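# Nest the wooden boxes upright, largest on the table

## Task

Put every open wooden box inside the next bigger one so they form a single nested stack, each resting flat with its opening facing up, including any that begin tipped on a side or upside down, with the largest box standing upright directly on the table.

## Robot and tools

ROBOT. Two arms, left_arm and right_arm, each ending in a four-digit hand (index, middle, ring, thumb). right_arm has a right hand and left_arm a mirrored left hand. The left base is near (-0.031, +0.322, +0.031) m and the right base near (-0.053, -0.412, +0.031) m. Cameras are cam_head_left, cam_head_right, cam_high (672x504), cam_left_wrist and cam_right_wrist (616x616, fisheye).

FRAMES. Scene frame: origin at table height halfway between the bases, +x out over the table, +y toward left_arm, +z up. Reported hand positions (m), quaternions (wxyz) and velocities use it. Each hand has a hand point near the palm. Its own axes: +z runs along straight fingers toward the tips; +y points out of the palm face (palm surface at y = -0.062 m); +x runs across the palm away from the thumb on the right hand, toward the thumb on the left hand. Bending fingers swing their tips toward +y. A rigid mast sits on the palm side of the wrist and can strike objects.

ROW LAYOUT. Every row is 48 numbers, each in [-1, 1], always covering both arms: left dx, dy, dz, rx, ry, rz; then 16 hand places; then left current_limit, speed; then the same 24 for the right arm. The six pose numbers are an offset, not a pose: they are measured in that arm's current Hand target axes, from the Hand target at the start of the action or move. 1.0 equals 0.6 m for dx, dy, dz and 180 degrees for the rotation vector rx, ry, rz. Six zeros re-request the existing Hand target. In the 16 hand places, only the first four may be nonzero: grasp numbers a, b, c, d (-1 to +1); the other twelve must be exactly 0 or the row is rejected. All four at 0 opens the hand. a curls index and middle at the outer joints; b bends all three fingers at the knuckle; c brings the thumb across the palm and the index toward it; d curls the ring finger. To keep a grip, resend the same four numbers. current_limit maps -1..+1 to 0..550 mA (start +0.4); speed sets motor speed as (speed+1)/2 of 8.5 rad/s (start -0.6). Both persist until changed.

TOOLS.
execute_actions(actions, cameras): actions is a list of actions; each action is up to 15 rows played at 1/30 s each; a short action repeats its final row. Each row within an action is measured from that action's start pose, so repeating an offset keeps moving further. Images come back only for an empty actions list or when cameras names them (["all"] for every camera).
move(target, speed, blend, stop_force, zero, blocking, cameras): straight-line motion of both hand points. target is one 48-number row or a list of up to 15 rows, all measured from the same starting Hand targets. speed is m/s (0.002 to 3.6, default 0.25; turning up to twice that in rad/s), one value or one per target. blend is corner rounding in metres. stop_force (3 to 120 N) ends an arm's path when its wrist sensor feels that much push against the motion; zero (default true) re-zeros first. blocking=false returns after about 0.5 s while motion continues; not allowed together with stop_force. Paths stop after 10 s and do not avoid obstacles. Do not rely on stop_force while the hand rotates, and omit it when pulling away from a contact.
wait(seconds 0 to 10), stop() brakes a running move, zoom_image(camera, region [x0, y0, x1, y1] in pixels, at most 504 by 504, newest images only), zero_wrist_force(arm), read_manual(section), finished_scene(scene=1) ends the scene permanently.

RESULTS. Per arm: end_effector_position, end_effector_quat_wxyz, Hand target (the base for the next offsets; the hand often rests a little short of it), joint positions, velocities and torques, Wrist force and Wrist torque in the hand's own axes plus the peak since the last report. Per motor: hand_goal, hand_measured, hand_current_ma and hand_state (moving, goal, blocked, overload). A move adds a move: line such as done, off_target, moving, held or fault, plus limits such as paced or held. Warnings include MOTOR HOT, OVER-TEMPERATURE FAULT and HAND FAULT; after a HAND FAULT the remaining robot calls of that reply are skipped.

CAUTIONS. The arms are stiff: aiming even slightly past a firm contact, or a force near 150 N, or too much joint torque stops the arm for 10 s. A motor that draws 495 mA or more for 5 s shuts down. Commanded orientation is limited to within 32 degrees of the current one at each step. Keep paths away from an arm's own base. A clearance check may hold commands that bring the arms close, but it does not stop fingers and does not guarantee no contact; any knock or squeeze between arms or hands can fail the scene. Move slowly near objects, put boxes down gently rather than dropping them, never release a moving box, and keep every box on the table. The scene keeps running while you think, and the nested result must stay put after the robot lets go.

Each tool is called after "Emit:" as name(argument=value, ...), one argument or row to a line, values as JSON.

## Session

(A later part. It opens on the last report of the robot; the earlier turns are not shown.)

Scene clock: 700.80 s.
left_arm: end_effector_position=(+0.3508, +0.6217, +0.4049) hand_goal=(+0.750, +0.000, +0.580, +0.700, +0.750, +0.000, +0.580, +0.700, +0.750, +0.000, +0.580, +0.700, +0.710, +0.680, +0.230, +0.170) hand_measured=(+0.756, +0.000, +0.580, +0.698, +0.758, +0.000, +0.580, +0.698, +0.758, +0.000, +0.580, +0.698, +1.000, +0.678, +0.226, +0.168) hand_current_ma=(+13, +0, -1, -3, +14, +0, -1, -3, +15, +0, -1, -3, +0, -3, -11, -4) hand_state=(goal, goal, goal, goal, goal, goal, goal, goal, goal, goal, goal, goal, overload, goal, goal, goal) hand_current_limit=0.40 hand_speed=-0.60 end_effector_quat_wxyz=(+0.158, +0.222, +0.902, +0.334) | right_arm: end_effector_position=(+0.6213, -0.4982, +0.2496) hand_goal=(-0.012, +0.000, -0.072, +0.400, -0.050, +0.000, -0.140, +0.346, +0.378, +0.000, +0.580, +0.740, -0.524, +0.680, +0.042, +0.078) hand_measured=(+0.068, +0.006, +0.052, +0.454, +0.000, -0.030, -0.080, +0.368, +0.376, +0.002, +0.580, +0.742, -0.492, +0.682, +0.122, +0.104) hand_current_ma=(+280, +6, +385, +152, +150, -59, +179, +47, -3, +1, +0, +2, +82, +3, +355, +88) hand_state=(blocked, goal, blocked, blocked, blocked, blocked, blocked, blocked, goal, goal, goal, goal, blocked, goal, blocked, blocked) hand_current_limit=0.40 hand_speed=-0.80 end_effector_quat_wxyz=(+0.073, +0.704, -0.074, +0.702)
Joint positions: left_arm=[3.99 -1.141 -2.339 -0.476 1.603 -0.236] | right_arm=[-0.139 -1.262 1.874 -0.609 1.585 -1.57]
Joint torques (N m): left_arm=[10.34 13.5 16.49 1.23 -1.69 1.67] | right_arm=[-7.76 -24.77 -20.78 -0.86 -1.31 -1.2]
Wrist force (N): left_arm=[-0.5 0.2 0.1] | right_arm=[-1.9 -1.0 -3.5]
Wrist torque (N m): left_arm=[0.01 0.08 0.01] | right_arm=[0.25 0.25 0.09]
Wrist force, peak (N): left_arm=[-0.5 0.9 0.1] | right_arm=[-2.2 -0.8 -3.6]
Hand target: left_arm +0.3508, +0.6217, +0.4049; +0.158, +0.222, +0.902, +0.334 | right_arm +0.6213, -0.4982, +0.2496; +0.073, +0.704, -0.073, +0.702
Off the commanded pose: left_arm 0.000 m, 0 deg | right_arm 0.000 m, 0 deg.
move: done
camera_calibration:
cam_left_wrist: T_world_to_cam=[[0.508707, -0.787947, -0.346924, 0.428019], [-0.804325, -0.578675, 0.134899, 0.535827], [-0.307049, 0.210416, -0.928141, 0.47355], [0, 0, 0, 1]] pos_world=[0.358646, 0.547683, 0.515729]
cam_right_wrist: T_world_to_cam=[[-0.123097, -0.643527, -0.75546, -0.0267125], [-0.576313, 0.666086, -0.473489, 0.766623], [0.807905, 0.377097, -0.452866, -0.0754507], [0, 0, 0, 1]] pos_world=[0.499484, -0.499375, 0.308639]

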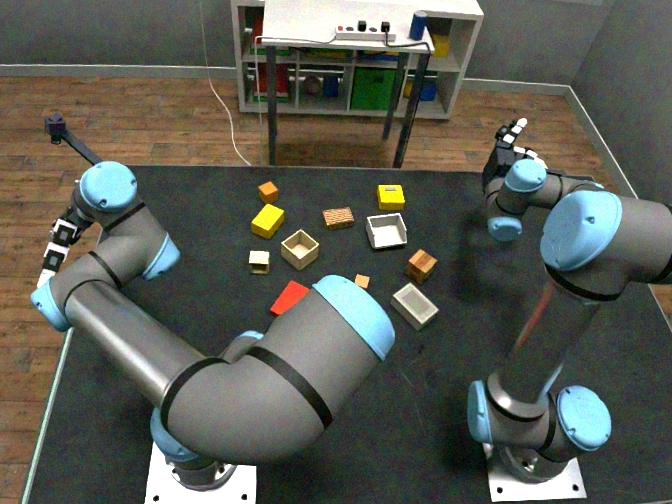

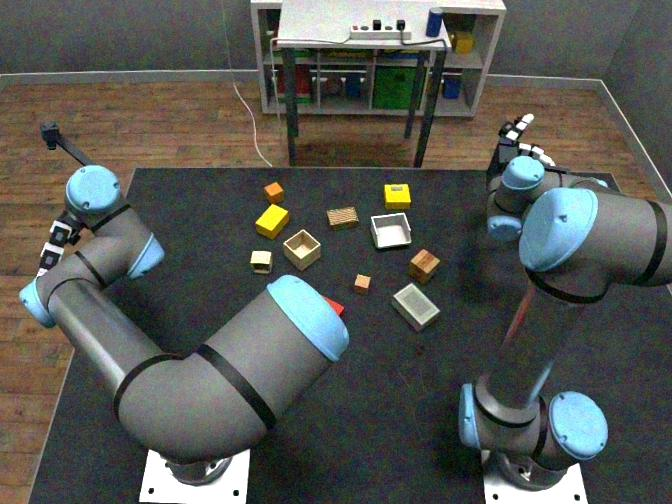

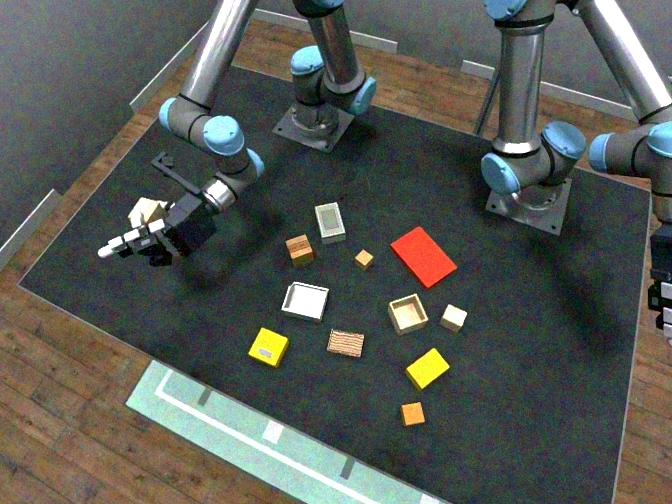

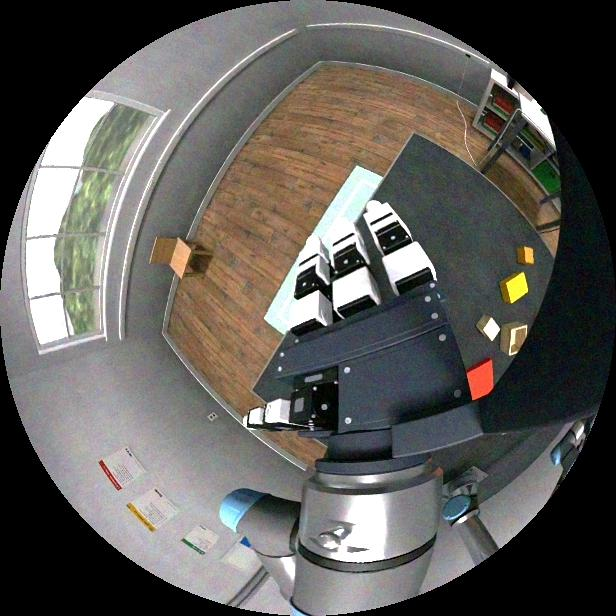

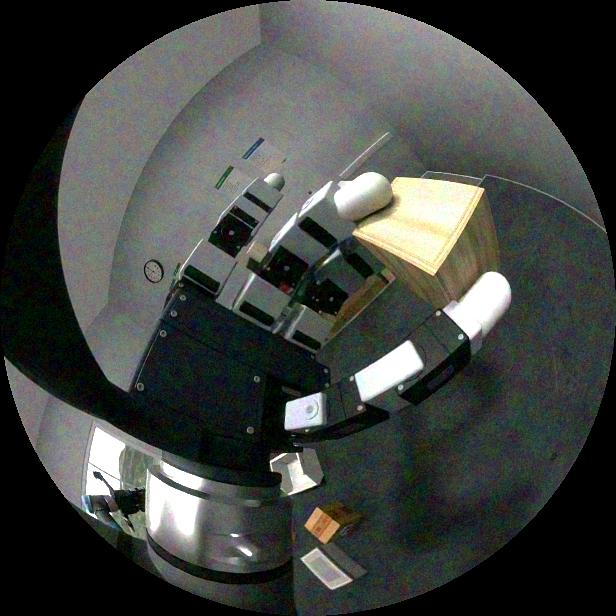

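Emit:
move(
  target=[0,0,0,0,0,0,0,0,0,0,0,0,0,0,0,0,0,0,0,0,0,0,0.4,-0.6,-0.2833,0,0,0,0,0,0.4,0.4,0.75,0,0,0,0,0,0,0,0,0,0,0,0,0,0.4,-0.8],
  speed=0.15,
  cameras=["cam_right_wrist"],
)

Emit:
move(
  target=[0,0,0,0,0,0,0,0,0,0,0,0,0,0,0,0,0,0,0,0,0,0,0.4,-0.6,-0.07,0,0,0,0,0,0.4,0.4,0.75,0,0,0,0,0,0,0,0,0,0,0,0,0,0.4,-0.8],
  speed=0.015,
  stop_force=3,
  cameras=["cam_right_wrist"],
)

Scene clock: 714.13 s.
left_arm: end_effector_position=(+0.3508, +0.6217, +0.4049) hand_goal=(+0.750, +0.000, +0.580, +0.700, +0.750, +0.000, +0.580, +0.700, +0.750, +0.000, +0.580, +0.700, +0.710, +0.680, +0.230, +0.170) hand_measured=(+0.756, +0.000, +0.580, +0.698, +0.758, +0.000, +0.580, +0.698, +0.758, +0.000, +0.580, +0.698, +1.000, +0.678, +0.226, +0.168) hand_current_ma=(+13, +0, -1, -3, +14, +0, -1, -3, +15, +0, -1, -3, +0, -3, -11, -4) hand_state=(goal, goal, goal, goal, goal, goal, goal, goal, goal, goal, goal, goal, overload, goal, goal, goal) hand_current_limit=0.40 hand_speed=-0.60 end_effector_quat_wxyz=(+0.158, +0.222, +0.902, +0.334) | right_arm: end_effector_position=(+0.6209, -0.4980, +0.0796) hand_goal=(-0.012, +0.000, -0.072, +0.400, -0.050, +0.000, -0.140, +0.346, +0.378, +0.000, +0.580, +0.740, -0.524, +0.680, +0.042, +0.078) hand_measured=(+0.068, +0.006, +0.052, +0.454, +0.000, -0.028, -0.080, +0.366, +0.376, +0.002, +0.580, +0.742, -0.490, +0.682, +0.122, +0.104) hand_current_ma=(+280, +6, +385, +152, +150, -57, +175, +45, -3, +2, +0, +2, +87, +3, +355, +88) hand_state=(blocked, goal, blocked, blocked, blocked, blocked, blocked, blocked, goal, goal, goal, goal, blocked, goal, blocked, blocked) hand_current_limit=0.40 hand_speed=-0.80 end_effector_quat_wxyz=(+0.073, +0.704, -0.073, +0.702)
Joint positions: left_arm=[3.99 -1.141 -2.339 -0.476 1.603 -0.236] | right_arm=[-0.139 -0.949 1.978 -1.026 1.585 -1.57]
Joint torques (N m): left_arm=[9.98 13.82 16.03 0.94 -1.78 1.46] | right_arm=[11.21 -29.03 -21.3 -3.06 2.14 -1.39]
Wrist force (N): left_arm=[-0.2 0.2 -0.1] | right_arm=[-2.2 -1.1 -3.6]
Wrist torque (N m): left_arm=[0.03 0.04 0.03] | right_arm=[0.24 0.28 0.09]
Wrist force, peak (N): left_arm=[-0.5 0.7 0.1] | right_arm=[-3.2 -0.9 -3.9]
Hand target: left_arm +0.3508, +0.6217, +0.4049; +0.158, +0.222, +0.902, +0.334 | right_arm +0.6209, -0.4980, +0.0796; +0.073, +0.704, -0.073, +0.702
Off the commanded pose: left_arm 0.000 m, 0 deg | right_arm 0.000 m, 0 deg.
move: done
camera_calibration:
cam_right_wrist: T_world_to_cam=[[-0.12309, -0.643666, -0.755343, -0.155075], [-0.576511, 0.665904, -0.473504, 0.685824], [0.807764, 0.37718, -0.453047, -0.152008], [0, 0, 0, 1]] pos_world=[0.499084, -0.499176, 0.138739]
Images, in order (width x height): cam_right_wrist 616x616.

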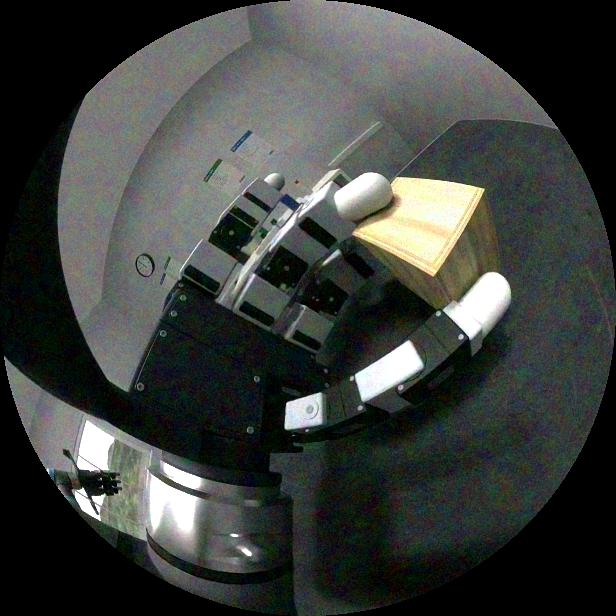

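Scene clock: 716.67 s.
left_arm: end_effector_position=(+0.3508, +0.6217, +0.4049) hand_goal=(+0.750, +0.000, +0.580, +0.700, +0.750, +0.000, +0.580, +0.700, +0.750, +0.000, +0.580, +0.700, +0.710, +0.680, +0.230, +0.170) hand_measured=(+0.756, +0.000, +0.580, +0.698, +0.758, +0.000, +0.580, +0.698, +0.758, +0.000, +0.580, +0.698, +1.000, +0.678, +0.226, +0.168) hand_current_ma=(+13, +0, -1, -3, +14, +0, -1, -3, +15, +0, -1, -3, +0, -3, -11, -4) hand_state=(goal, goal, goal, goal, goal, goal, goal, goal, goal, goal, goal, goal, overload, goal, goal, goal) hand_current_limit=0.40 hand_speed=-0.60 end_effector_quat_wxyz=(+0.158, +0.222, +0.902, +0.334) | right_arm: end_effector_position=(+0.6209, -0.4980, +0.0534) hand_goal=(-0.012, +0.000, -0.072, +0.400, -0.050, +0.000, -0.140, +0.346, +0.378, +0.000, +0.580, +0.740, -0.524, +0.680, +0.042, +0.078) hand_measured=(+0.068, +0.006, +0.052, +0.454, +0.006, -0.030, -0.082, +0.366, +0.376, +0.002, +0.580, +0.742, -0.500, +0.680, +0.122, +0.104) hand_current_ma=(+280, +9, +385, +152, +177, -58, +169, +44, -3, +2, +0, +2, +55, +0, +355, +88) hand_state=(blocked, goal, blocked, blocked, blocked, blocked, blocked, blocked, goal, goal, goal, goal, blocked, goal, blocked, blocked) hand_current_limit=0.40 hand_speed=-0.80 end_effector_quat_wxyz=(+0.073, +0.704, -0.073, +0.703)
Joint positions: left_arm=[3.99 -1.141 -2.339 -0.476 1.603 -0.236] | right_arm=[-0.139 -0.89 1.977 -1.084 1.585 -1.57]
Joint torques (N m): left_arm=[9.79 13.88 15.54 1.26 -1.76 1.5] | right_arm=[8.99 -41.58 -5.4 -1.57 2.06 -0.99]
Wrist force (N): left_arm=[-0.3 0.3 0.0] | right_arm=[-1.4 -1.0 -3.8]
Wrist torque (N m): left_arm=[0.03 0.05 0.03] | right_arm=[0.24 0.20 0.11]
Wrist force, peak (N): left_arm=[-0.4 0.7 0.0] | right_arm=[-2.5 -1.0 -3.7]
Hand target: left_arm +0.3508, +0.6217, +0.4049; +0.158, +0.222, +0.902, +0.334 | right_arm +0.6209, -0.4980, +0.0533; +0.073, +0.704, -0.073, +0.703 (not the last commanded pose)
Off the commanded pose: left_arm 0.000 m, 0 deg | right_arm 0.016 m, 0 deg.
move: contact (right_arm)
camera_calibration:
cam_right_wrist: T_world_to_cam=[[-0.12294, -0.643726, -0.755316, -0.175048], [-0.576446, 0.665854, -0.473655, 0.673331], [0.807834, 0.377168, -0.452933, -0.163977], [0, 0, 0, 1]] pos_world=[0.499084, -0.499176, 0.112439]
Images, in order (width x height): cam_right_wrist 616x616.

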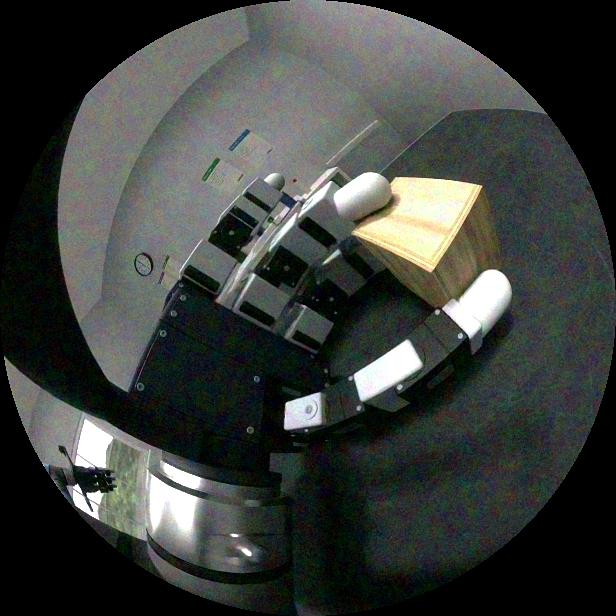

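Emit:
move(
  target=[
    [0,0,0,0,0,0,0,0,0,0,0,0,0,0,0,0,0,0,0,0,0,0,0.4,-0.6,-0.004,0,0,0,0,0,0.4,0.4,0.75,0,0,0,0,0,0,0,0,0,0,0,0,0,0.4,-0.8],
    [0,0,0,0,0,0,0,0,0,0,0,0,0,0,0,0,0,0,0,0,0,0,0.4,-0.6,-0.004,0,0,0,0,0,0,0.25,0.75,0,0,0,0,0,0,0,0,0,0,0,0,0,0.4,-0.85],
  ],
  speed=0.02,
  cameras=["cam_right_wrist","cam_high"],
)

Emit:
zoom_image(
  camera="cam_right_wrist",
  region=[300, 130, 540, 370],
)

Scene clock: 724.53 s.
left_arm: end_effector_position=(+0.3508, +0.6217, +0.4049) hand_goal=(+0.750, +0.000, +0.580, +0.700, +0.750, +0.000, +0.580, +0.700, +0.750, +0.000, +0.580, +0.700, +0.710, +0.680, +0.230, +0.170) hand_measured=(+0.756, +0.000, +0.580, +0.698, +0.758, +0.000, +0.580, +0.698, +0.758, +0.000, +0.580, +0.698, +1.000, +0.678, +0.226, +0.168) hand_current_ma=(+13, +0, -1, -3, +14, +0, -1, -3, +15, +0, -1, -3, +0, -3, -11, -4) hand_state=(goal, goal, goal, goal, goal, goal, goal, goal, goal, goal, goal, goal, overload, goal, goal, goal) hand_current_limit=0.40 hand_speed=-0.60 end_effector_quat_wxyz=(+0.158, +0.222, +0.902, +0.334) | right_arm: end_effector_position=(+0.6209, -0.4980, +0.0509) hand_goal=(+0.150, +0.000, +0.242, +0.750, +0.312, +0.000, +0.530, +0.926, +0.562, +0.000, +0.580, +0.750, -0.564, +0.680, +0.042, +0.108) hand_measured=(+0.148, +0.010, +0.240, +0.748, +0.310, +0.002, +0.528, +0.924, +0.560, +0.002, +0.580, +0.748, -0.536, +0.682, +0.048, +0.112) hand_current_ma=(-2, +15, -3, -3, -3, +1, -3, -3, -3, +2, +0, -3, +66, +1, +13, +7) hand_state=(goal, goal, goal, goal, goal, goal, goal, goal, goal, goal, goal, goal, blocked, goal, goal, goal) hand_current_limit=0.40 hand_speed=-0.85 end_effector_quat_wxyz=(+0.073, +0.704, -0.073, +0.703)
Joint positions: left_arm=[3.99 -1.141 -2.339 -0.476 1.603 -0.236] | right_arm=[-0.139 -0.885 1.977 -1.089 1.585 -1.57]
Joint torques (N m): left_arm=[9.2 13.45 16.56 1.12 -1.5 1.41] | right_arm=[3.6 -45.85 -17.31 0.64 1.75 -1.08]
Wrist force (N): left_arm=[-0.1 0.4 0.1] | right_arm=[-1.7 -0.6 -3.7]
Wrist torque (N m): left_arm=[0.02 0.03 0.04] | right_arm=[0.28 0.22 0.07]
Wrist force, peak (N): left_arm=[-0.6 0.7 0.0] | right_arm=[-1.7 -1.2 -3.9]
Hand target: left_arm +0.3508, +0.6217, +0.4049; +0.158, +0.222, +0.902, +0.334 | right_arm +0.6209, -0.4980, +0.0509; +0.073, +0.704, -0.073, +0.703
Off the commanded pose: left_arm 0.000 m, 0 deg | right_arm 0.000 m, 0 deg.
move: done
camera_calibration:
cam_right_wrist: T_world_to_cam=[[-0.12294, -0.643726, -0.755316, -0.176861], [-0.576446, 0.665854, -0.473655, 0.672194], [0.807834, 0.377168, -0.452933, -0.165064], [0, 0, 0, 1]] pos_world=[0.499084, -0.499176, 0.110039]
Images, in order (width x height): cam_high 672x504, cam_right_wrist 616x616.

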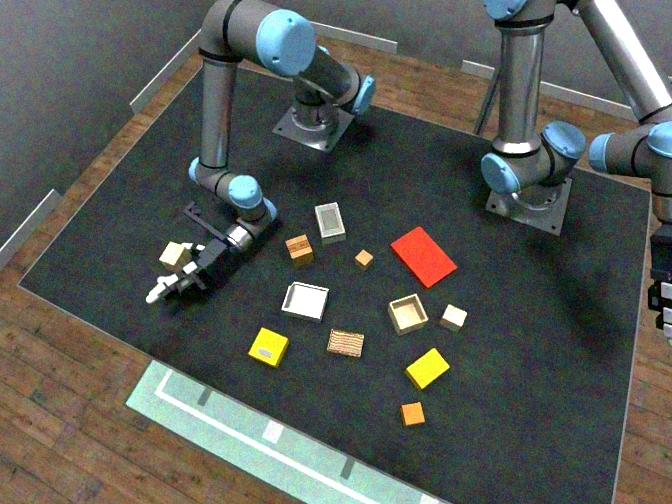

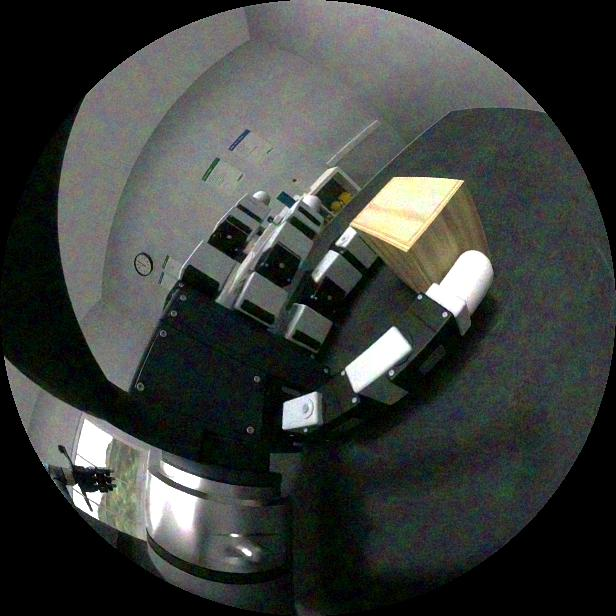

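Scaled by 2.100 from the camera's 616x616 image, which has a finer 880x880 frame.

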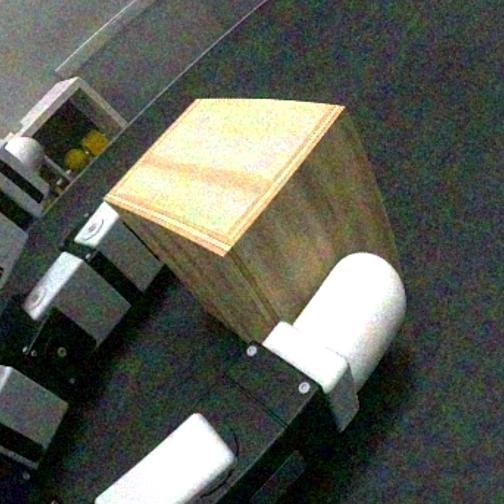

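Emit:
move(
  target=[
    [0,0,0,0,0,0,0,0,0,0,0,0,0,0,0,0,0,0,0,0,0,0,0.4,-0.6,0,0,-0.0133,0,0,0,0,0.25,0.75,0,0,0,0,0,0,0,0,0,0,0,0,0,0.4,-0.6],
    [0,0,0,0,0,0,0,0,0,0,0,0,0,0,0,0,0,0,0,0,0,0,0.4,-0.6,0.1667,0,-0.0133,0,0,0,0,0.25,0.75,0,0,0,0,0,0,0,0,0,0,0,0,0,0.4,-0.6],
    [0,0,0,0,0,0,0,0,0,0,0,0,0,0,0,0,0,0,0,0,0,0,0.4,-0.6,0.2485,0.1015,-0.0027,0.0219,-0.1251,0.4838,0,0.25,0.75,0,0,0,0,0,0,0,0,0,0,0,0,0,0.4,-0.6],
  ],
  speed=[0.05,0.15,0.3],
  blend=[0.002,0.02,0],
  cameras=["cam_right_wrist","cam_high","cam_head_left"],
)

Emit:
zoom_image(
  camera="cam_right_wrist",
  region=[380, 60, 600, 280],
)

Emit:
zoom_image(
  camera="cam_high",
  region=[130, 200, 250, 320],
)

Scene clock: 764.80 s.
left_arm: end_effector_position=(+0.3508, +0.6217, +0.4049) hand_goal=(+0.750, +0.000, +0.580, +0.700, +0.750, +0.000, +0.580, +0.700, +0.750, +0.000, +0.580, +0.700, +0.710, +0.680, +0.230, +0.170) hand_measured=(+0.756, +0.000, +0.580, +0.698, +0.758, +0.000, +0.580, +0.698, +0.758, +0.000, +0.580, +0.698, +1.000, +0.678, +0.226, +0.168) hand_current_ma=(+13, +0, -1, -3, +14, +0, -1, -3, +15, +0, -1, -3, +0, -3, -11, -4) hand_state=(goal, goal, goal, goal, goal, goal, goal, goal, goal, goal, goal, goal, overload, goal, goal, goal) hand_current_limit=0.40 hand_speed=-0.60 end_effector_quat_wxyz=(+0.158, +0.222, +0.902, +0.334) | right_arm: end_effector_position=(+0.6071, -0.5575, +0.2000) hand_goal=(+0.150, +0.000, +0.242, +0.750, +0.312, +0.000, +0.530, +0.926, +0.562, +0.000, +0.580, +0.750, -0.564, +0.680, +0.042, +0.108) hand_measured=(+0.148, +0.004, +0.240, +0.748, +0.306, +0.002, +0.528, +0.924, +0.554, +0.002, +0.580, +0.748, -0.562, +0.682, +0.044, +0.110) hand_current_ma=(-4, +3, -3, -3, -8, +2, -3, -3, -14, +2, +0, -3, +2, +1, +3, +3) hand_state=(goal, goal, goal, goal, goal, goal, goal, goal, goal, goal, goal, goal, goal, goal, goal, goal) hand_current_limit=0.40 hand_speed=-0.60 end_effector_quat_wxyz=(-0.464, +0.574, -0.525, +0.424)
Joint positions: left_arm=[3.99 -1.141 -2.339 -0.476 1.603 -0.236] | right_arm=[-0.607 -1.218 1.652 -0.149 0.841 -0.194]
Joint torques (N m): left_arm=[9.01 14.18 15.75 1.27 -1.46 1.28] | right_arm=[2.23 -39.49 -14.88 -2.28 -1 0.83]
Wrist force (N): left_arm=[-0.1 0.6 0.1] | right_arm=[1.1 1.5 -1.3]
Wrist torque (N m): left_arm=[0.06 0.03 0.03] | right_arm=[0.05 0.01 0.41]
Wrist force, peak (N): left_arm=[-0.7 0.5 0.2] | right_arm=[-3.2 -1.3 -4.0]
Hand target: left_arm +0.3508, +0.6217, +0.4049; +0.158, +0.222, +0.902, +0.334 | right_arm +0.6071, -0.5574, +0.2000; -0.464, +0.574, -0.525, +0.424
Off the commanded pose: left_arm 0.000 m, 0 deg | right_arm 0.000 m, 0 deg.
move: done
camera_calibration:
cam_right_wrist: T_world_to_cam=[[-0.190659, 0.740735, -0.644174, 0.686362], [-0.612797, 0.422842, 0.667597, 0.432798], [0.766896, 0.522031, 0.373301, -0.123543], [0, 0, 0, 1]] pos_world=[0.490822, -0.626924, 0.199321]
Images, in order (width x height): cam_head_left 672x504, cam_high 672x504, cam_right_wrist 616x616.

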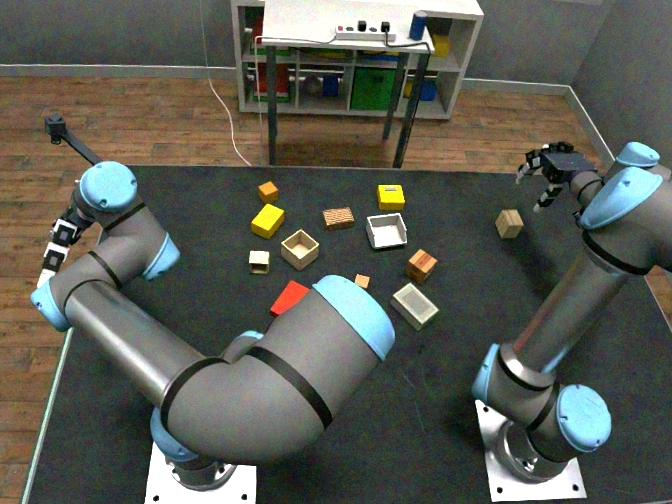

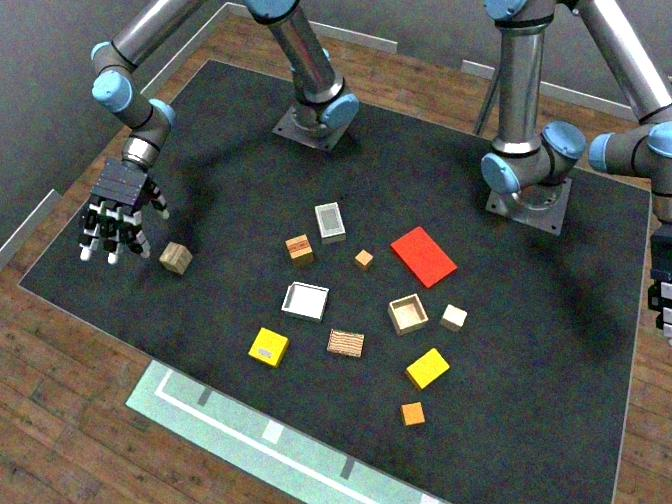

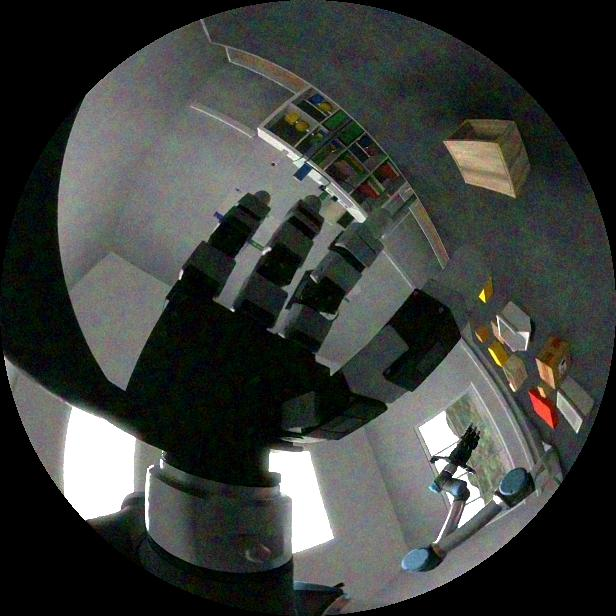

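Scaled by 2.291 from the camera's 616x616 image, which has a finer 880x880 frame.

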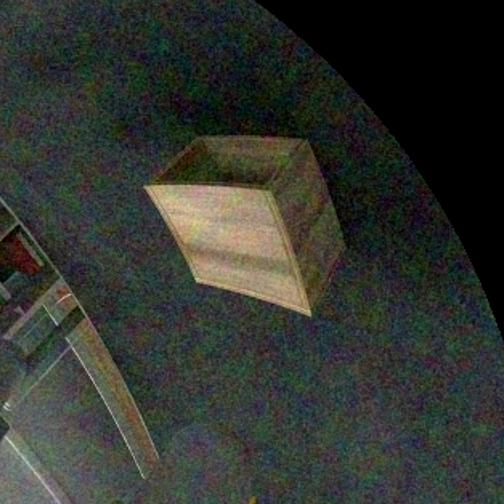

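Scaled by 4.200.

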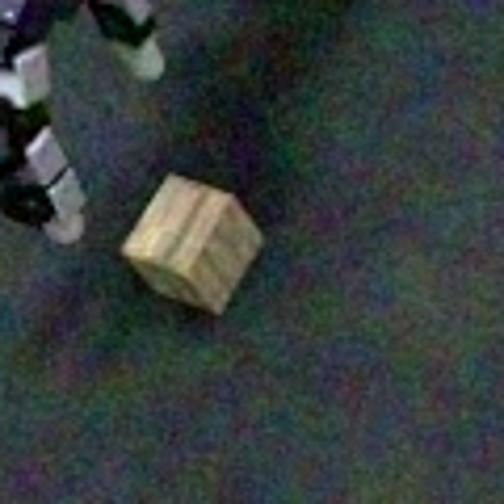

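Emit:
move(
  target=[0,0,0,0,0,0,0,0,0,0,0,0,0,0,0,0,0,0,0,0,0,0,0.4,-0.6,0.0013,0.2057,0.0463,0,0,0,0,0.25,0.75,0,0,0,0,0,0,0,0,0,0,0,0,0,0.4,-0.6],
  speed=0.12,
  stop_force=6,
  cameras=["cam_right_wrist"],
)

Emit:
zoom_image(
  camera="cam_right_wrist",
  region=[300, 130, 540, 370],
)

Scene clock: 781.67 s.
left_arm: end_effector_position=(+0.3508, +0.6217, +0.4049) hand_goal=(+0.750, +0.000, +0.580, +0.700, +0.750, +0.000, +0.580, +0.700, +0.750, +0.000, +0.580, +0.700, +0.710, +0.680, +0.230, +0.170) hand_measured=(+0.756, +0.000, +0.580, +0.698, +0.758, +0.000, +0.580, +0.698, +0.758, +0.000, +0.580, +0.698, +1.000, +0.678, +0.226, +0.168) hand_current_ma=(+13, +0, -1, -3, +14, +0, -1, -3, +15, +0, -1, -3, +0, -3, -11, -4) hand_state=(goal, goal, goal, goal, goal, goal, goal, goal, goal, goal, goal, goal, overload, goal, goal, goal) hand_current_limit=0.40 hand_speed=-0.60 end_effector_quat_wxyz=(+0.158, +0.222, +0.902, +0.334) | right_arm: end_effector_position=(+0.6084, -0.5581, +0.0735) hand_goal=(+0.150, +0.000, +0.242, +0.750, +0.312, +0.000, +0.530, +0.926, +0.562, +0.000, +0.580, +0.750, -0.564, +0.680, +0.042, +0.108) hand_measured=(+0.146, +0.004, +0.240, +0.748, +0.306, +0.002, +0.528, +0.924, +0.554, +0.002, +0.580, +0.748, -0.562, +0.682, +0.044, +0.110) hand_current_ma=(-4, +3, -3, -3, -9, +2, -3, -3, -16, +2, +0, -3, +2, +1, +3, +3) hand_state=(goal, goal, goal, goal, goal, goal, goal, goal, goal, goal, goal, goal, goal, goal, goal, goal) hand_current_limit=0.40 hand_speed=-0.60 end_effector_quat_wxyz=(-0.464, +0.574, -0.525, +0.424)
Joint positions: left_arm=[3.99 -1.141 -2.339 -0.476 1.603 -0.236] | right_arm=[-0.607 -1.05 1.778 -0.443 0.841 -0.193]
Joint torques (N m): left_arm=[8.25 12.7 15.72 1.21 -1.37 1.42] | right_arm=[7.16 -29.59 -24.26 -2.57 0.86 -0.15]
Wrist force (N): left_arm=[-0.5 0.4 0.2] | right_arm=[1.2 1.5 -1.5]
Wrist torque (N m): left_arm=[0.03 0.09 0.00] | right_arm=[0.07 -0.01 0.35]
Wrist force, peak (N): left_arm=[-0.4 0.6 0.5] | right_arm=[1.1 3.1 -1.4]
Hand target: left_arm +0.3508, +0.6217, +0.4049; +0.158, +0.222, +0.902, +0.334 | right_arm +0.6084, -0.5581, +0.0735; -0.464, +0.574, -0.525, +0.424
Off the commanded pose: left_arm 0.000 m, 0 deg | right_arm 0.000 m, 0 deg.
move: done
camera_calibration:
cam_right_wrist: T_world_to_cam=[[-0.190759, 0.740776, -0.644098, 0.605719], [-0.612901, 0.422658, 0.667617, 0.518228], [0.766788, 0.522122, 0.373396, -0.0770144], [0, 0, 0, 1]] pos_world=[0.492222, -0.627524, 0.0729211]
Images, in order (width x height): cam_right_wrist 616x616.

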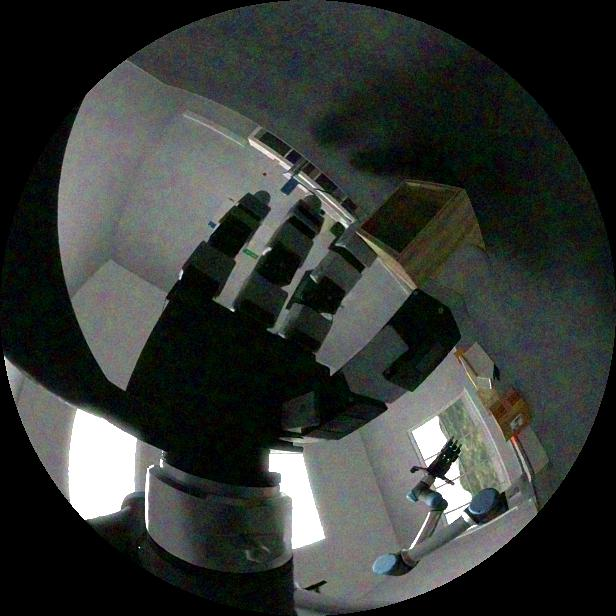

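Scaled by 2.100 from the camera's 616x616 image, which has a finer 880x880 frame.

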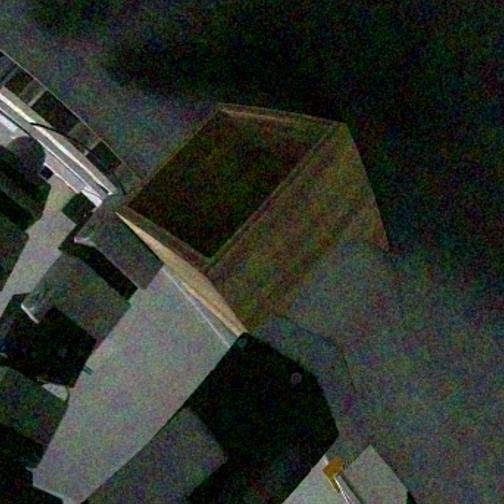

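Emit:
move(
  target=[
    [0,0,0,0,0,0,0,0,0,0,0,0,0,0,0,0,0,0,0,0,0,0,0.4,-0.6,0,-0.0035,0.0163,0,0,0,0,0.25,0.75,0,0,0,0,0,0,0,0,0,0,0,0,0,0.4,-0.6],
    [0,0,0,0,0,0,0,0,0,0,0,0,0,0,0,0,0,0,0,0,0,0,0.4,-0.6,0,-0.0035,0.0163,0,0,0,0.4,0.4,0.75,0,0,0,0,0,0,0,0,0,0,0,0,0,0.4,-0.8],
  ],
  speed=0.05,
  cameras=["cam_right_wrist"],
)

Emit:
zoom_image(
  camera="cam_right_wrist",
  region=[300, 130, 540, 370],
)

Scene clock: 798.27 s.
left_arm: end_effector_position=(+0.3508, +0.6217, +0.4049) hand_goal=(+0.750, +0.000, +0.580, +0.700, +0.750, +0.000, +0.580, +0.700, +0.750, +0.000, +0.580, +0.700, +0.710, +0.680, +0.230, +0.170) hand_measured=(+0.756, +0.000, +0.580, +0.698, +0.758, +0.000, +0.580, +0.698, +0.758, +0.000, +0.580, +0.698, +1.000, +0.678, +0.226, +0.168) hand_current_ma=(+13, +0, -1, -3, +14, +0, -1, -3, +15, +0, -1, -3, +0, -3, -11, -4) hand_state=(goal, goal, goal, goal, goal, goal, goal, goal, goal, goal, goal, goal, overload, goal, goal, goal) hand_current_limit=0.40 hand_speed=-0.60 end_effector_quat_wxyz=(+0.158, +0.222, +0.902, +0.334) | right_arm: end_effector_position=(+0.6184, -0.5572, +0.0735) hand_goal=(-0.012, +0.000, -0.072, +0.400, -0.050, +0.000, -0.140, +0.346, +0.378, +0.000, +0.580, +0.740, -0.524, +0.680, +0.042, +0.078) hand_measured=(+0.070, +0.002, +0.098, +0.466, -0.050, +0.002, -0.134, +0.350, +0.372, +0.002, +0.580, +0.742, -0.528, +0.682, +0.084, +0.094) hand_current_ma=(+291, +3, +385, +198, +0, +2, +7, +4, -11, +2, +0, +2, -6, +1, +158, +46) hand_state=(blocked, goal, blocked, blocked, goal, goal, goal, goal, goal, goal, goal, goal, goal, goal, blocked, goal) hand_current_limit=0.40 hand_speed=-0.80 end_effector_quat_wxyz=(-0.464, +0.574, -0.525, +0.424)
Joint positions: left_arm=[3.99 -1.141 -2.339 -0.476 1.603 -0.236] | right_arm=[-0.593 -1.034 1.75 -0.435 0.855 -0.188]
Joint torques (N m): left_arm=[7.84 13.45 16.71 1.06 -1.53 1.26] | right_arm=[-10.9 -42.66 -6.91 -1.91 -2.04 -0.68]
Wrist force (N): left_arm=[-0.1 0.4 0.1] | right_arm=[1.1 -1.7 -1.0]
Wrist torque (N m): left_arm=[0.03 0.03 0.04] | right_arm=[-0.03 0.02 0.32]
Wrist force, peak (N): left_arm=[-0.4 0.7 0.4] | right_arm=[1.2 1.6 -2.1]
Hand target: left_arm +0.3508, +0.6217, +0.4049; +0.158, +0.222, +0.902, +0.334 | right_arm +0.6184, -0.5572, +0.0735; -0.464, +0.574, -0.525, +0.424
Off the commanded pose: left_arm 0.000 m, 0 deg | right_arm 0.000 m, 0 deg.
move: done
camera_calibration:
cam_right_wrist: T_world_to_cam=[[-0.190759, 0.740776, -0.644098, 0.60694], [-0.612901, 0.422658, 0.667617, 0.523916], [0.766788, 0.522122, 0.373396, -0.0850755], [0, 0, 0, 1]] pos_world=[0.502122, -0.626624, 0.0729211]
Images, in order (width x height): cam_right_wrist 616x616.

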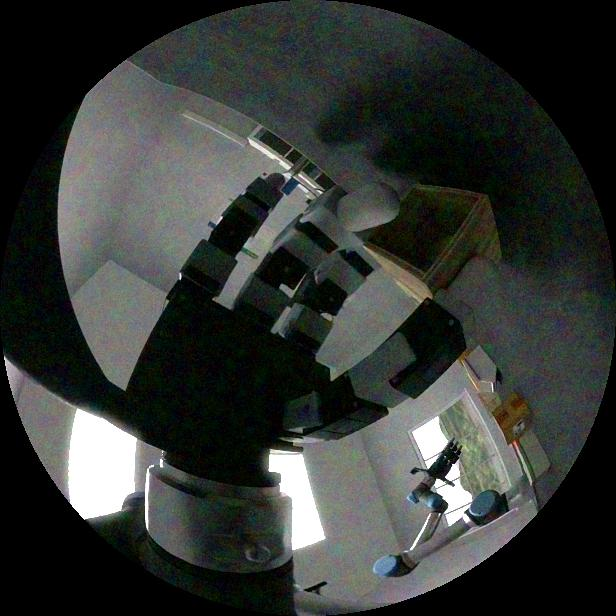

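Scaled by 2.100 from the camera's 616x616 image, which has a finer 880x880 frame.

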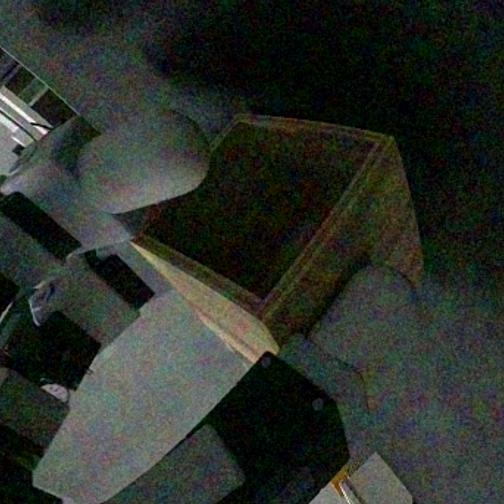

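Emit:
move(
  target=[0,0,0,0,0,0,0,0,0,0,0,0,0,0,0,0,0,0,0,0,0,0,0.4,-0.6,0,-0.1304,-0.0277,0,0,0,0.4,0.4,0.75,0,0,0,0,0,0,0,0,0,0,0,0,0,0.4,-0.8],
  speed=0.08,
  cameras=["cam_right_wrist"],
)

Emit:
zoom_image(
  camera="cam_right_wrist",
  region=[300, 130, 540, 370],
)

Scene clock: 803.90 s.
left_arm: end_effector_position=(+0.3508, +0.6217, +0.4049) hand_goal=(+0.750, +0.000, +0.580, +0.700, +0.750, +0.000, +0.580, +0.700, +0.750, +0.000, +0.580, +0.700, +0.710, +0.680, +0.230, +0.170) hand_measured=(+0.756, +0.000, +0.580, +0.698, +0.758, +0.000, +0.580, +0.698, +0.758, +0.000, +0.580, +0.698, +1.000, +0.678, +0.226, +0.168) hand_current_ma=(+13, +0, -1, -3, +14, +0, -1, -3, +15, +0, -1, -3, +0, -3, -11, -4) hand_state=(goal, goal, goal, goal, goal, goal, goal, goal, goal, goal, goal, goal, overload, goal, goal, goal) hand_current_limit=0.40 hand_speed=-0.60 end_effector_quat_wxyz=(+0.158, +0.222, +0.902, +0.334) | right_arm: end_effector_position=(+0.6186, -0.5572, +0.1535) hand_goal=(-0.012, +0.000, -0.072, +0.400, -0.050, +0.000, -0.140, +0.346, +0.378, +0.000, +0.580, +0.740, -0.524, +0.680, +0.042, +0.078) hand_measured=(+0.070, +0.002, +0.094, +0.462, -0.050, +0.002, -0.136, +0.350, +0.370, +0.002, +0.580, +0.742, -0.528, +0.680, +0.090, +0.096) hand_current_ma=(+291, +3, +385, +184, +0, +2, +7, +4, -13, +2, +0, +2, -6, +1, +181, +55) hand_state=(blocked, goal, blocked, blocked, goal, goal, goal, goal, goal, goal, goal, goal, goal, goal, blocked, goal) hand_current_limit=0.40 hand_speed=-0.80 end_effector_quat_wxyz=(-0.464, +0.574, -0.525, +0.424)
Joint positions: left_arm=[3.99 -1.141 -2.339 -0.476 1.603 -0.236] | right_arm=[-0.592 -1.145 1.678 -0.252 0.855 -0.188]
Joint torques (N m): left_arm=[8.46 13.59 16.29 1.25 -1.29 1.24] | right_arm=[8.22 -33.1 -11.42 -1.25 1.39 -0.64]
Wrist force (N): left_arm=[-0.3 0.3 0.2] | right_arm=[1.0 1.7 -1.5]
Wrist torque (N m): left_arm=[0.00 0.06 0.02] | right_arm=[0.12 0.04 0.23]
Wrist force, peak (N): left_arm=[-0.6 0.7 0.0] | right_arm=[1.1 3.3 -1.3]
Hand target: left_arm +0.3508, +0.6217, +0.4049; +0.158, +0.222, +0.902, +0.334 | right_arm +0.6186, -0.5572, +0.1535; -0.464, +0.574, -0.525, +0.424
Off the commanded pose: left_arm 0.000 m, 0 deg | right_arm 0.000 m, 0 deg.
move: done
camera_calibration:
cam_right_wrist: T_world_to_cam=[[-0.190674, 0.740763, -0.644138, 0.658462], [-0.613016, 0.422653, 0.667515, 0.470699], [0.766717, 0.522144, 0.373511, -0.115069], [0, 0, 0, 1]] pos_world=[0.502323, -0.626624, 0.152921]
Images, in order (width x height): cam_right_wrist 616x616.

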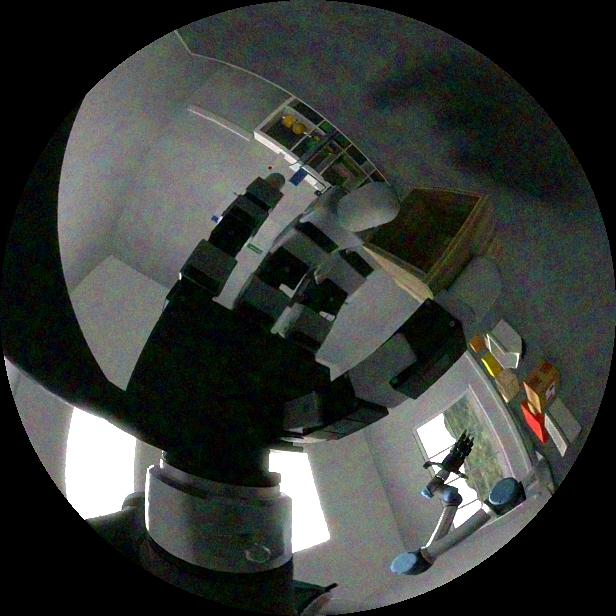

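Scaled by 2.100 from the camera's 616x616 image, which has a finer 880x880 frame.

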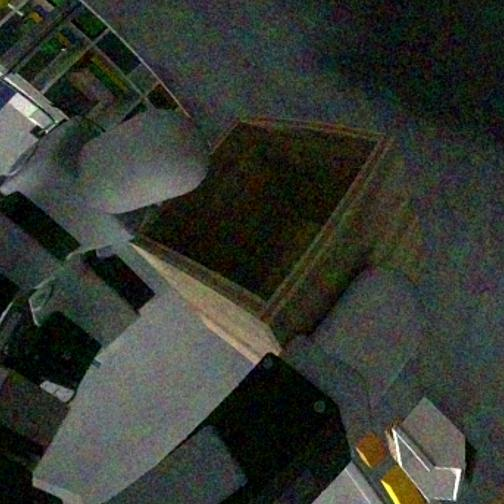

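Emit:
move(
  target=[0,0,0,0,0,0,0,0,0,0,0,0,0,0,0,0,0,0,0,0,0,0,0.4,-0.6,-0.1122,-0.0115,0.0013,0,0.1040,-0.4891,0.4,0.4,0.75,0,0,0,0,0,0,0,0,0,0,0,0,0,0.4,-0.8],
  speed=0.25,
  cameras=["cam_right_wrist"],
)

Emit:
zoom_image(
  camera="cam_right_wrist",
  region=[300, 130, 540, 370],
)

Scene clock: 817.63 s.
left_arm: end_effector_position=(+0.3508, +0.6217, +0.4049) hand_goal=(+0.750, +0.000, +0.580, +0.700, +0.750, +0.000, +0.580, +0.700, +0.750, +0.000, +0.580, +0.700, +0.710, +0.680, +0.230, +0.170) hand_measured=(+0.756, +0.000, +0.580, +0.698, +0.758, +0.000, +0.580, +0.698, +0.758, +0.000, +0.580, +0.698, +1.000, +0.678, +0.226, +0.168) hand_current_ma=(+13, +0, -1, -3, +14, +0, -1, -3, +15, +0, -1, -3, +0, -3, -11, -4) hand_state=(goal, goal, goal, goal, goal, goal, goal, goal, goal, goal, goal, goal, overload, goal, goal, goal) hand_current_limit=0.40 hand_speed=-0.60 end_effector_quat_wxyz=(+0.158, +0.222, +0.902, +0.334) | right_arm: end_effector_position=(+0.6147, -0.4899, +0.1600) hand_goal=(-0.012, +0.000, -0.072, +0.400, -0.050, +0.000, -0.140, +0.346, +0.378, +0.000, +0.580, +0.740, -0.524, +0.680, +0.042, +0.078) hand_measured=(+0.070, +0.006, +0.094, +0.462, -0.050, +0.002, -0.138, +0.348, +0.376, +0.002, +0.580, +0.742, -0.516, +0.680, +0.090, +0.096) hand_current_ma=(+291, +7, +385, +184, +0, +2, +3, +3, -3, +2, +0, +2, +13, +1, +183, +55) hand_state=(blocked, goal, blocked, blocked, goal, goal, goal, goal, goal, goal, goal, goal, goal, goal, blocked, goal) hand_current_limit=0.40 hand_speed=-0.80 end_effector_quat_wxyz=(+0.043, +0.707, -0.042, +0.705)
Joint positions: left_arm=[3.99 -1.141 -2.339 -0.476 1.603 -0.236] | right_arm=[-0.17 -1.145 2.005 -0.858 1.467 -1.571]
Joint torques (N m): left_arm=[6.37 12.69 15.99 1.31 -1.5 1.08] | right_arm=[-9.82 -37.42 -23.16 -1.57 -2.01 -1.23]
Wrist force (N): left_arm=[-0.6 0.4 0.0] | right_arm=[-2.0 -1.0 -3.4]
Wrist torque (N m): left_arm=[0.04 0.09 0.00] | right_arm=[0.25 0.26 0.09]
Wrist force, peak (N): left_arm=[-0.5 0.7 0.2] | right_arm=[-2.3 -1.6 -3.4]
Hand target: left_arm +0.3508, +0.6217, +0.4049; +0.158, +0.222, +0.902, +0.334 | right_arm +0.6147, -0.4899, +0.1601; +0.043, +0.706, -0.042, +0.705
Off the commanded pose: left_arm 0.000 m, 0 deg | right_arm 0.000 m, 0 deg.
move: done
camera_calibration:
cam_right_wrist: T_world_to_cam=[[-0.0661522, -0.652714, -0.754711, -0.129481], [-0.632213, 0.61259, -0.474384, 0.723118], [0.771965, 0.445757, -0.453178, -0.0579775], [0, 0, 0, 1]] pos_world=[0.493356, -0.501645, 0.219041]
Images, in order (width x height): cam_right_wrist 616x616.

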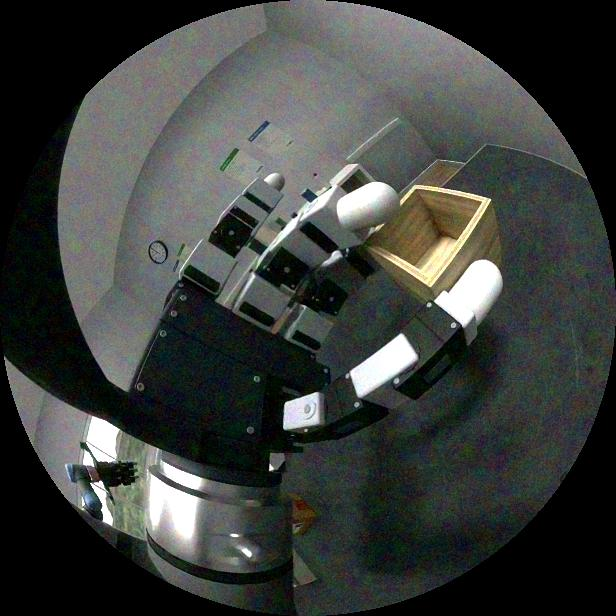

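Scaled by 2.100 from the camera's 616x616 image, which has a finer 880x880 frame.

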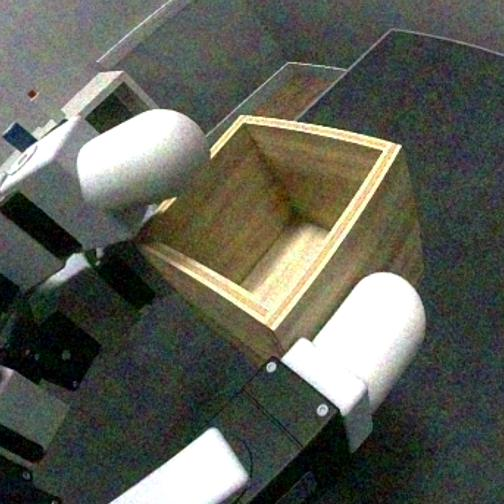

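Emit:
move(
  target=[0,0,0,0,0,0,0,0,0,0,0,0,0,0,0,0,0,0,0,0,0,0,0.4,-0.6,-0.15,0,0,0,0,0,0.4,0.4,0.75,0,0,0,0,0,0,0,0,0,0,0,0,0,0.4,-0.8],
  speed=0.15,
)

Emit:
move(
  target=[0,0,0,0,0,0,0,0,0,0,0,0,0,0,0,0,0,0,0,0,0,0,0.4,-0.6,-0.06,0,0,0,0,0,0.4,0.4,0.75,0,0,0,0,0,0,0,0,0,0,0,0,0,0.4,-0.8],
  speed=0.015,
  stop_force=3,
  cameras=["cam_right_wrist"],
)

Emit:
zoom_image(
  camera="cam_right_wrist",
  region=[300, 130, 540, 370],
)

Scene clock: 822.73 s.
left_arm: end_effector_position=(+0.3508, +0.6217, +0.4049) hand_goal=(+0.750, +0.000, +0.580, +0.700, +0.750, +0.000, +0.580, +0.700, +0.750, +0.000, +0.580, +0.700, +0.710, +0.680, +0.230, +0.170) hand_measured=(+0.756, +0.000, +0.580, +0.698, +0.758, +0.000, +0.580, +0.698, +0.758, +0.000, +0.580, +0.698, +1.000, +0.678, +0.226, +0.168) hand_current_ma=(+13, +0, -1, -3, +14, +0, -1, -3, +15, +0, -1, -3, +0, -3, -11, -4) hand_state=(goal, goal, goal, goal, goal, goal, goal, goal, goal, goal, goal, goal, overload, goal, goal, goal) hand_current_limit=0.40 hand_speed=-0.60 end_effector_quat_wxyz=(+0.158, +0.222, +0.902, +0.334) | right_arm: end_effector_position=(+0.6146, -0.4900, +0.0701) hand_goal=(-0.012, +0.000, -0.072, +0.400, -0.050, +0.000, -0.140, +0.346, +0.378, +0.000, +0.580, +0.740, -0.524, +0.680, +0.042, +0.078) hand_measured=(+0.070, +0.006, +0.094, +0.462, -0.050, +0.002, -0.138, +0.348, +0.376, +0.002, +0.580, +0.742, -0.514, +0.680, +0.090, +0.096) hand_current_ma=(+291, +8, +385, +184, +0, +2, +3, +3, -3, +2, +0, +2, +16, +1, +184, +55) hand_state=(blocked, goal, blocked, blocked, goal, goal, goal, goal, goal, goal, goal, goal, goal, goal, blocked, goal) hand_current_limit=0.40 hand_speed=-0.80 end_effector_quat_wxyz=(+0.043, +0.707, -0.042, +0.705)
Joint positions: left_arm=[3.99 -1.141 -2.339 -0.476 1.603 -0.236] | right_arm=[-0.17 -0.951 2.032 -1.079 1.467 -1.572]
Joint torques (N m): left_arm=[6.34 13.12 16.2 1.15 -1.42 1.24] | right_arm=[-6.56 -28.33 -19.81 -3.23 -1.65 -1.3]
Wrist force (N): left_arm=[-0.2 0.2 -0.1] | right_arm=[-2.0 -1.0 -3.8]
Wrist torque (N m): left_arm=[0.03 0.04 0.03] | right_arm=[0.26 0.25 0.12]
Wrist force, peak (N): left_arm=[-0.5 0.9 0.2] | right_arm=[-3.9 -1.0 -3.4]
Hand target: left_arm +0.3508, +0.6217, +0.4049; +0.158, +0.222, +0.902, +0.334 | right_arm +0.6146, -0.4900, +0.0701; +0.043, +0.706, -0.042, +0.705
Off the commanded pose: left_arm 0.000 m, 0 deg | right_arm 0.000 m, 0 deg.
move: done

Scene clock: 824.83 s.
left_arm: end_effector_position=(+0.3508, +0.6217, +0.4049) hand_goal=(+0.750, +0.000, +0.580, +0.700, +0.750, +0.000, +0.580, +0.700, +0.750, +0.000, +0.580, +0.700, +0.710, +0.680, +0.230, +0.170) hand_measured=(+0.756, +0.000, +0.580, +0.698, +0.758, +0.000, +0.580, +0.698, +0.758, +0.000, +0.580, +0.698, +1.000, +0.678, +0.226, +0.168) hand_current_ma=(+13, +0, -1, -3, +14, +0, -1, -3, +15, +0, -1, -3, +0, -3, -11, -4) hand_state=(goal, goal, goal, goal, goal, goal, goal, goal, goal, goal, goal, goal, overload, goal, goal, goal) hand_current_limit=0.40 hand_speed=-0.60 end_effector_quat_wxyz=(+0.158, +0.222, +0.902, +0.334) | right_arm: end_effector_position=(+0.6146, -0.4900, +0.0504) hand_goal=(-0.012, +0.000, -0.072, +0.400, -0.050, +0.000, -0.140, +0.346, +0.378, +0.000, +0.580, +0.740, -0.524, +0.680, +0.042, +0.078) hand_measured=(+0.070, -0.002, +0.094, +0.462, -0.050, +0.002, -0.138, +0.348, +0.376, +0.002, +0.580, +0.742, -0.538, +0.676, +0.090, +0.096) hand_current_ma=(+291, -1, +385, +183, +0, +2, +3, +3, -3, +2, +0, +2, -30, -6, +184, +55) hand_state=(blocked, goal, blocked, blocked, goal, goal, goal, goal, goal, goal, goal, goal, goal, goal, blocked, goal) hand_current_limit=0.40 hand_speed=-0.80 end_effector_quat_wxyz=(+0.043, +0.706, -0.042, +0.705)
Joint positions: left_arm=[3.99 -1.141 -2.339 -0.476 1.603 -0.236] | right_arm=[-0.17 -0.905 2.031 -1.124 1.467 -1.572]
Joint torques (N m): left_arm=[5.94 12.83 16.19 1.22 -1.37 1.18] | right_arm=[-6.64 -37.17 -1.84 -0.76 -1.83 -0.91]
Wrist force (N): left_arm=[-0.3 0.4 0.0] | right_arm=[-0.9 -0.8 -2.8]
Wrist torque (N m): left_arm=[0.04 0.05 0.03] | right_arm=[0.27 0.25 0.07]
Wrist force, peak (N): left_arm=[-0.5 0.7 0.1] | right_arm=[-2.4 -1.0 -3.7]
Hand target: left_arm +0.3508, +0.6217, +0.4049; +0.158, +0.222, +0.902, +0.334 | right_arm +0.6146, -0.4900, +0.0504; +0.043, +0.706, -0.042, +0.705 (not the last commanded pose)
Off the commanded pose: left_arm 0.000 m, 0 deg | right_arm 0.016 m, 0 deg.
move: contact (right_arm)
camera_calibration:
cam_right_wrist: T_world_to_cam=[[-0.0659639, -0.65295, -0.754523, -0.212502], [-0.632013, 0.612488, -0.474783, 0.671019], [0.772146, 0.445549, -0.453075, -0.107728], [0, 0, 0, 1]] pos_world=[0.493256, -0.501746, 0.109442]
Images, in order (width x height): cam_right_wrist 616x616.

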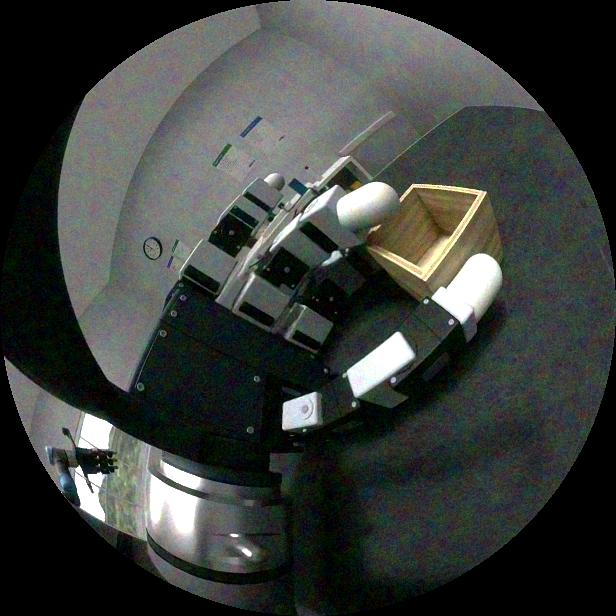

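Scaled by 2.100 from the camera's 616x616 image, which has a finer 880x880 frame.

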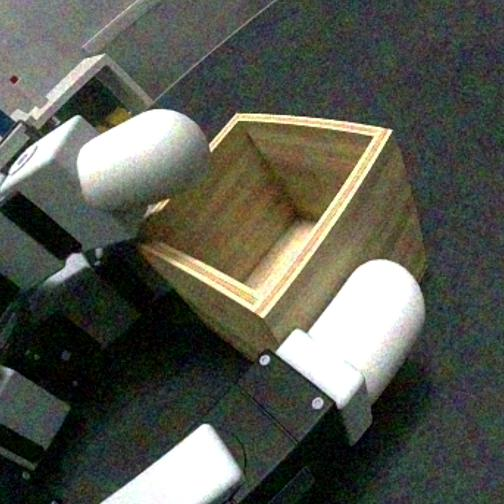

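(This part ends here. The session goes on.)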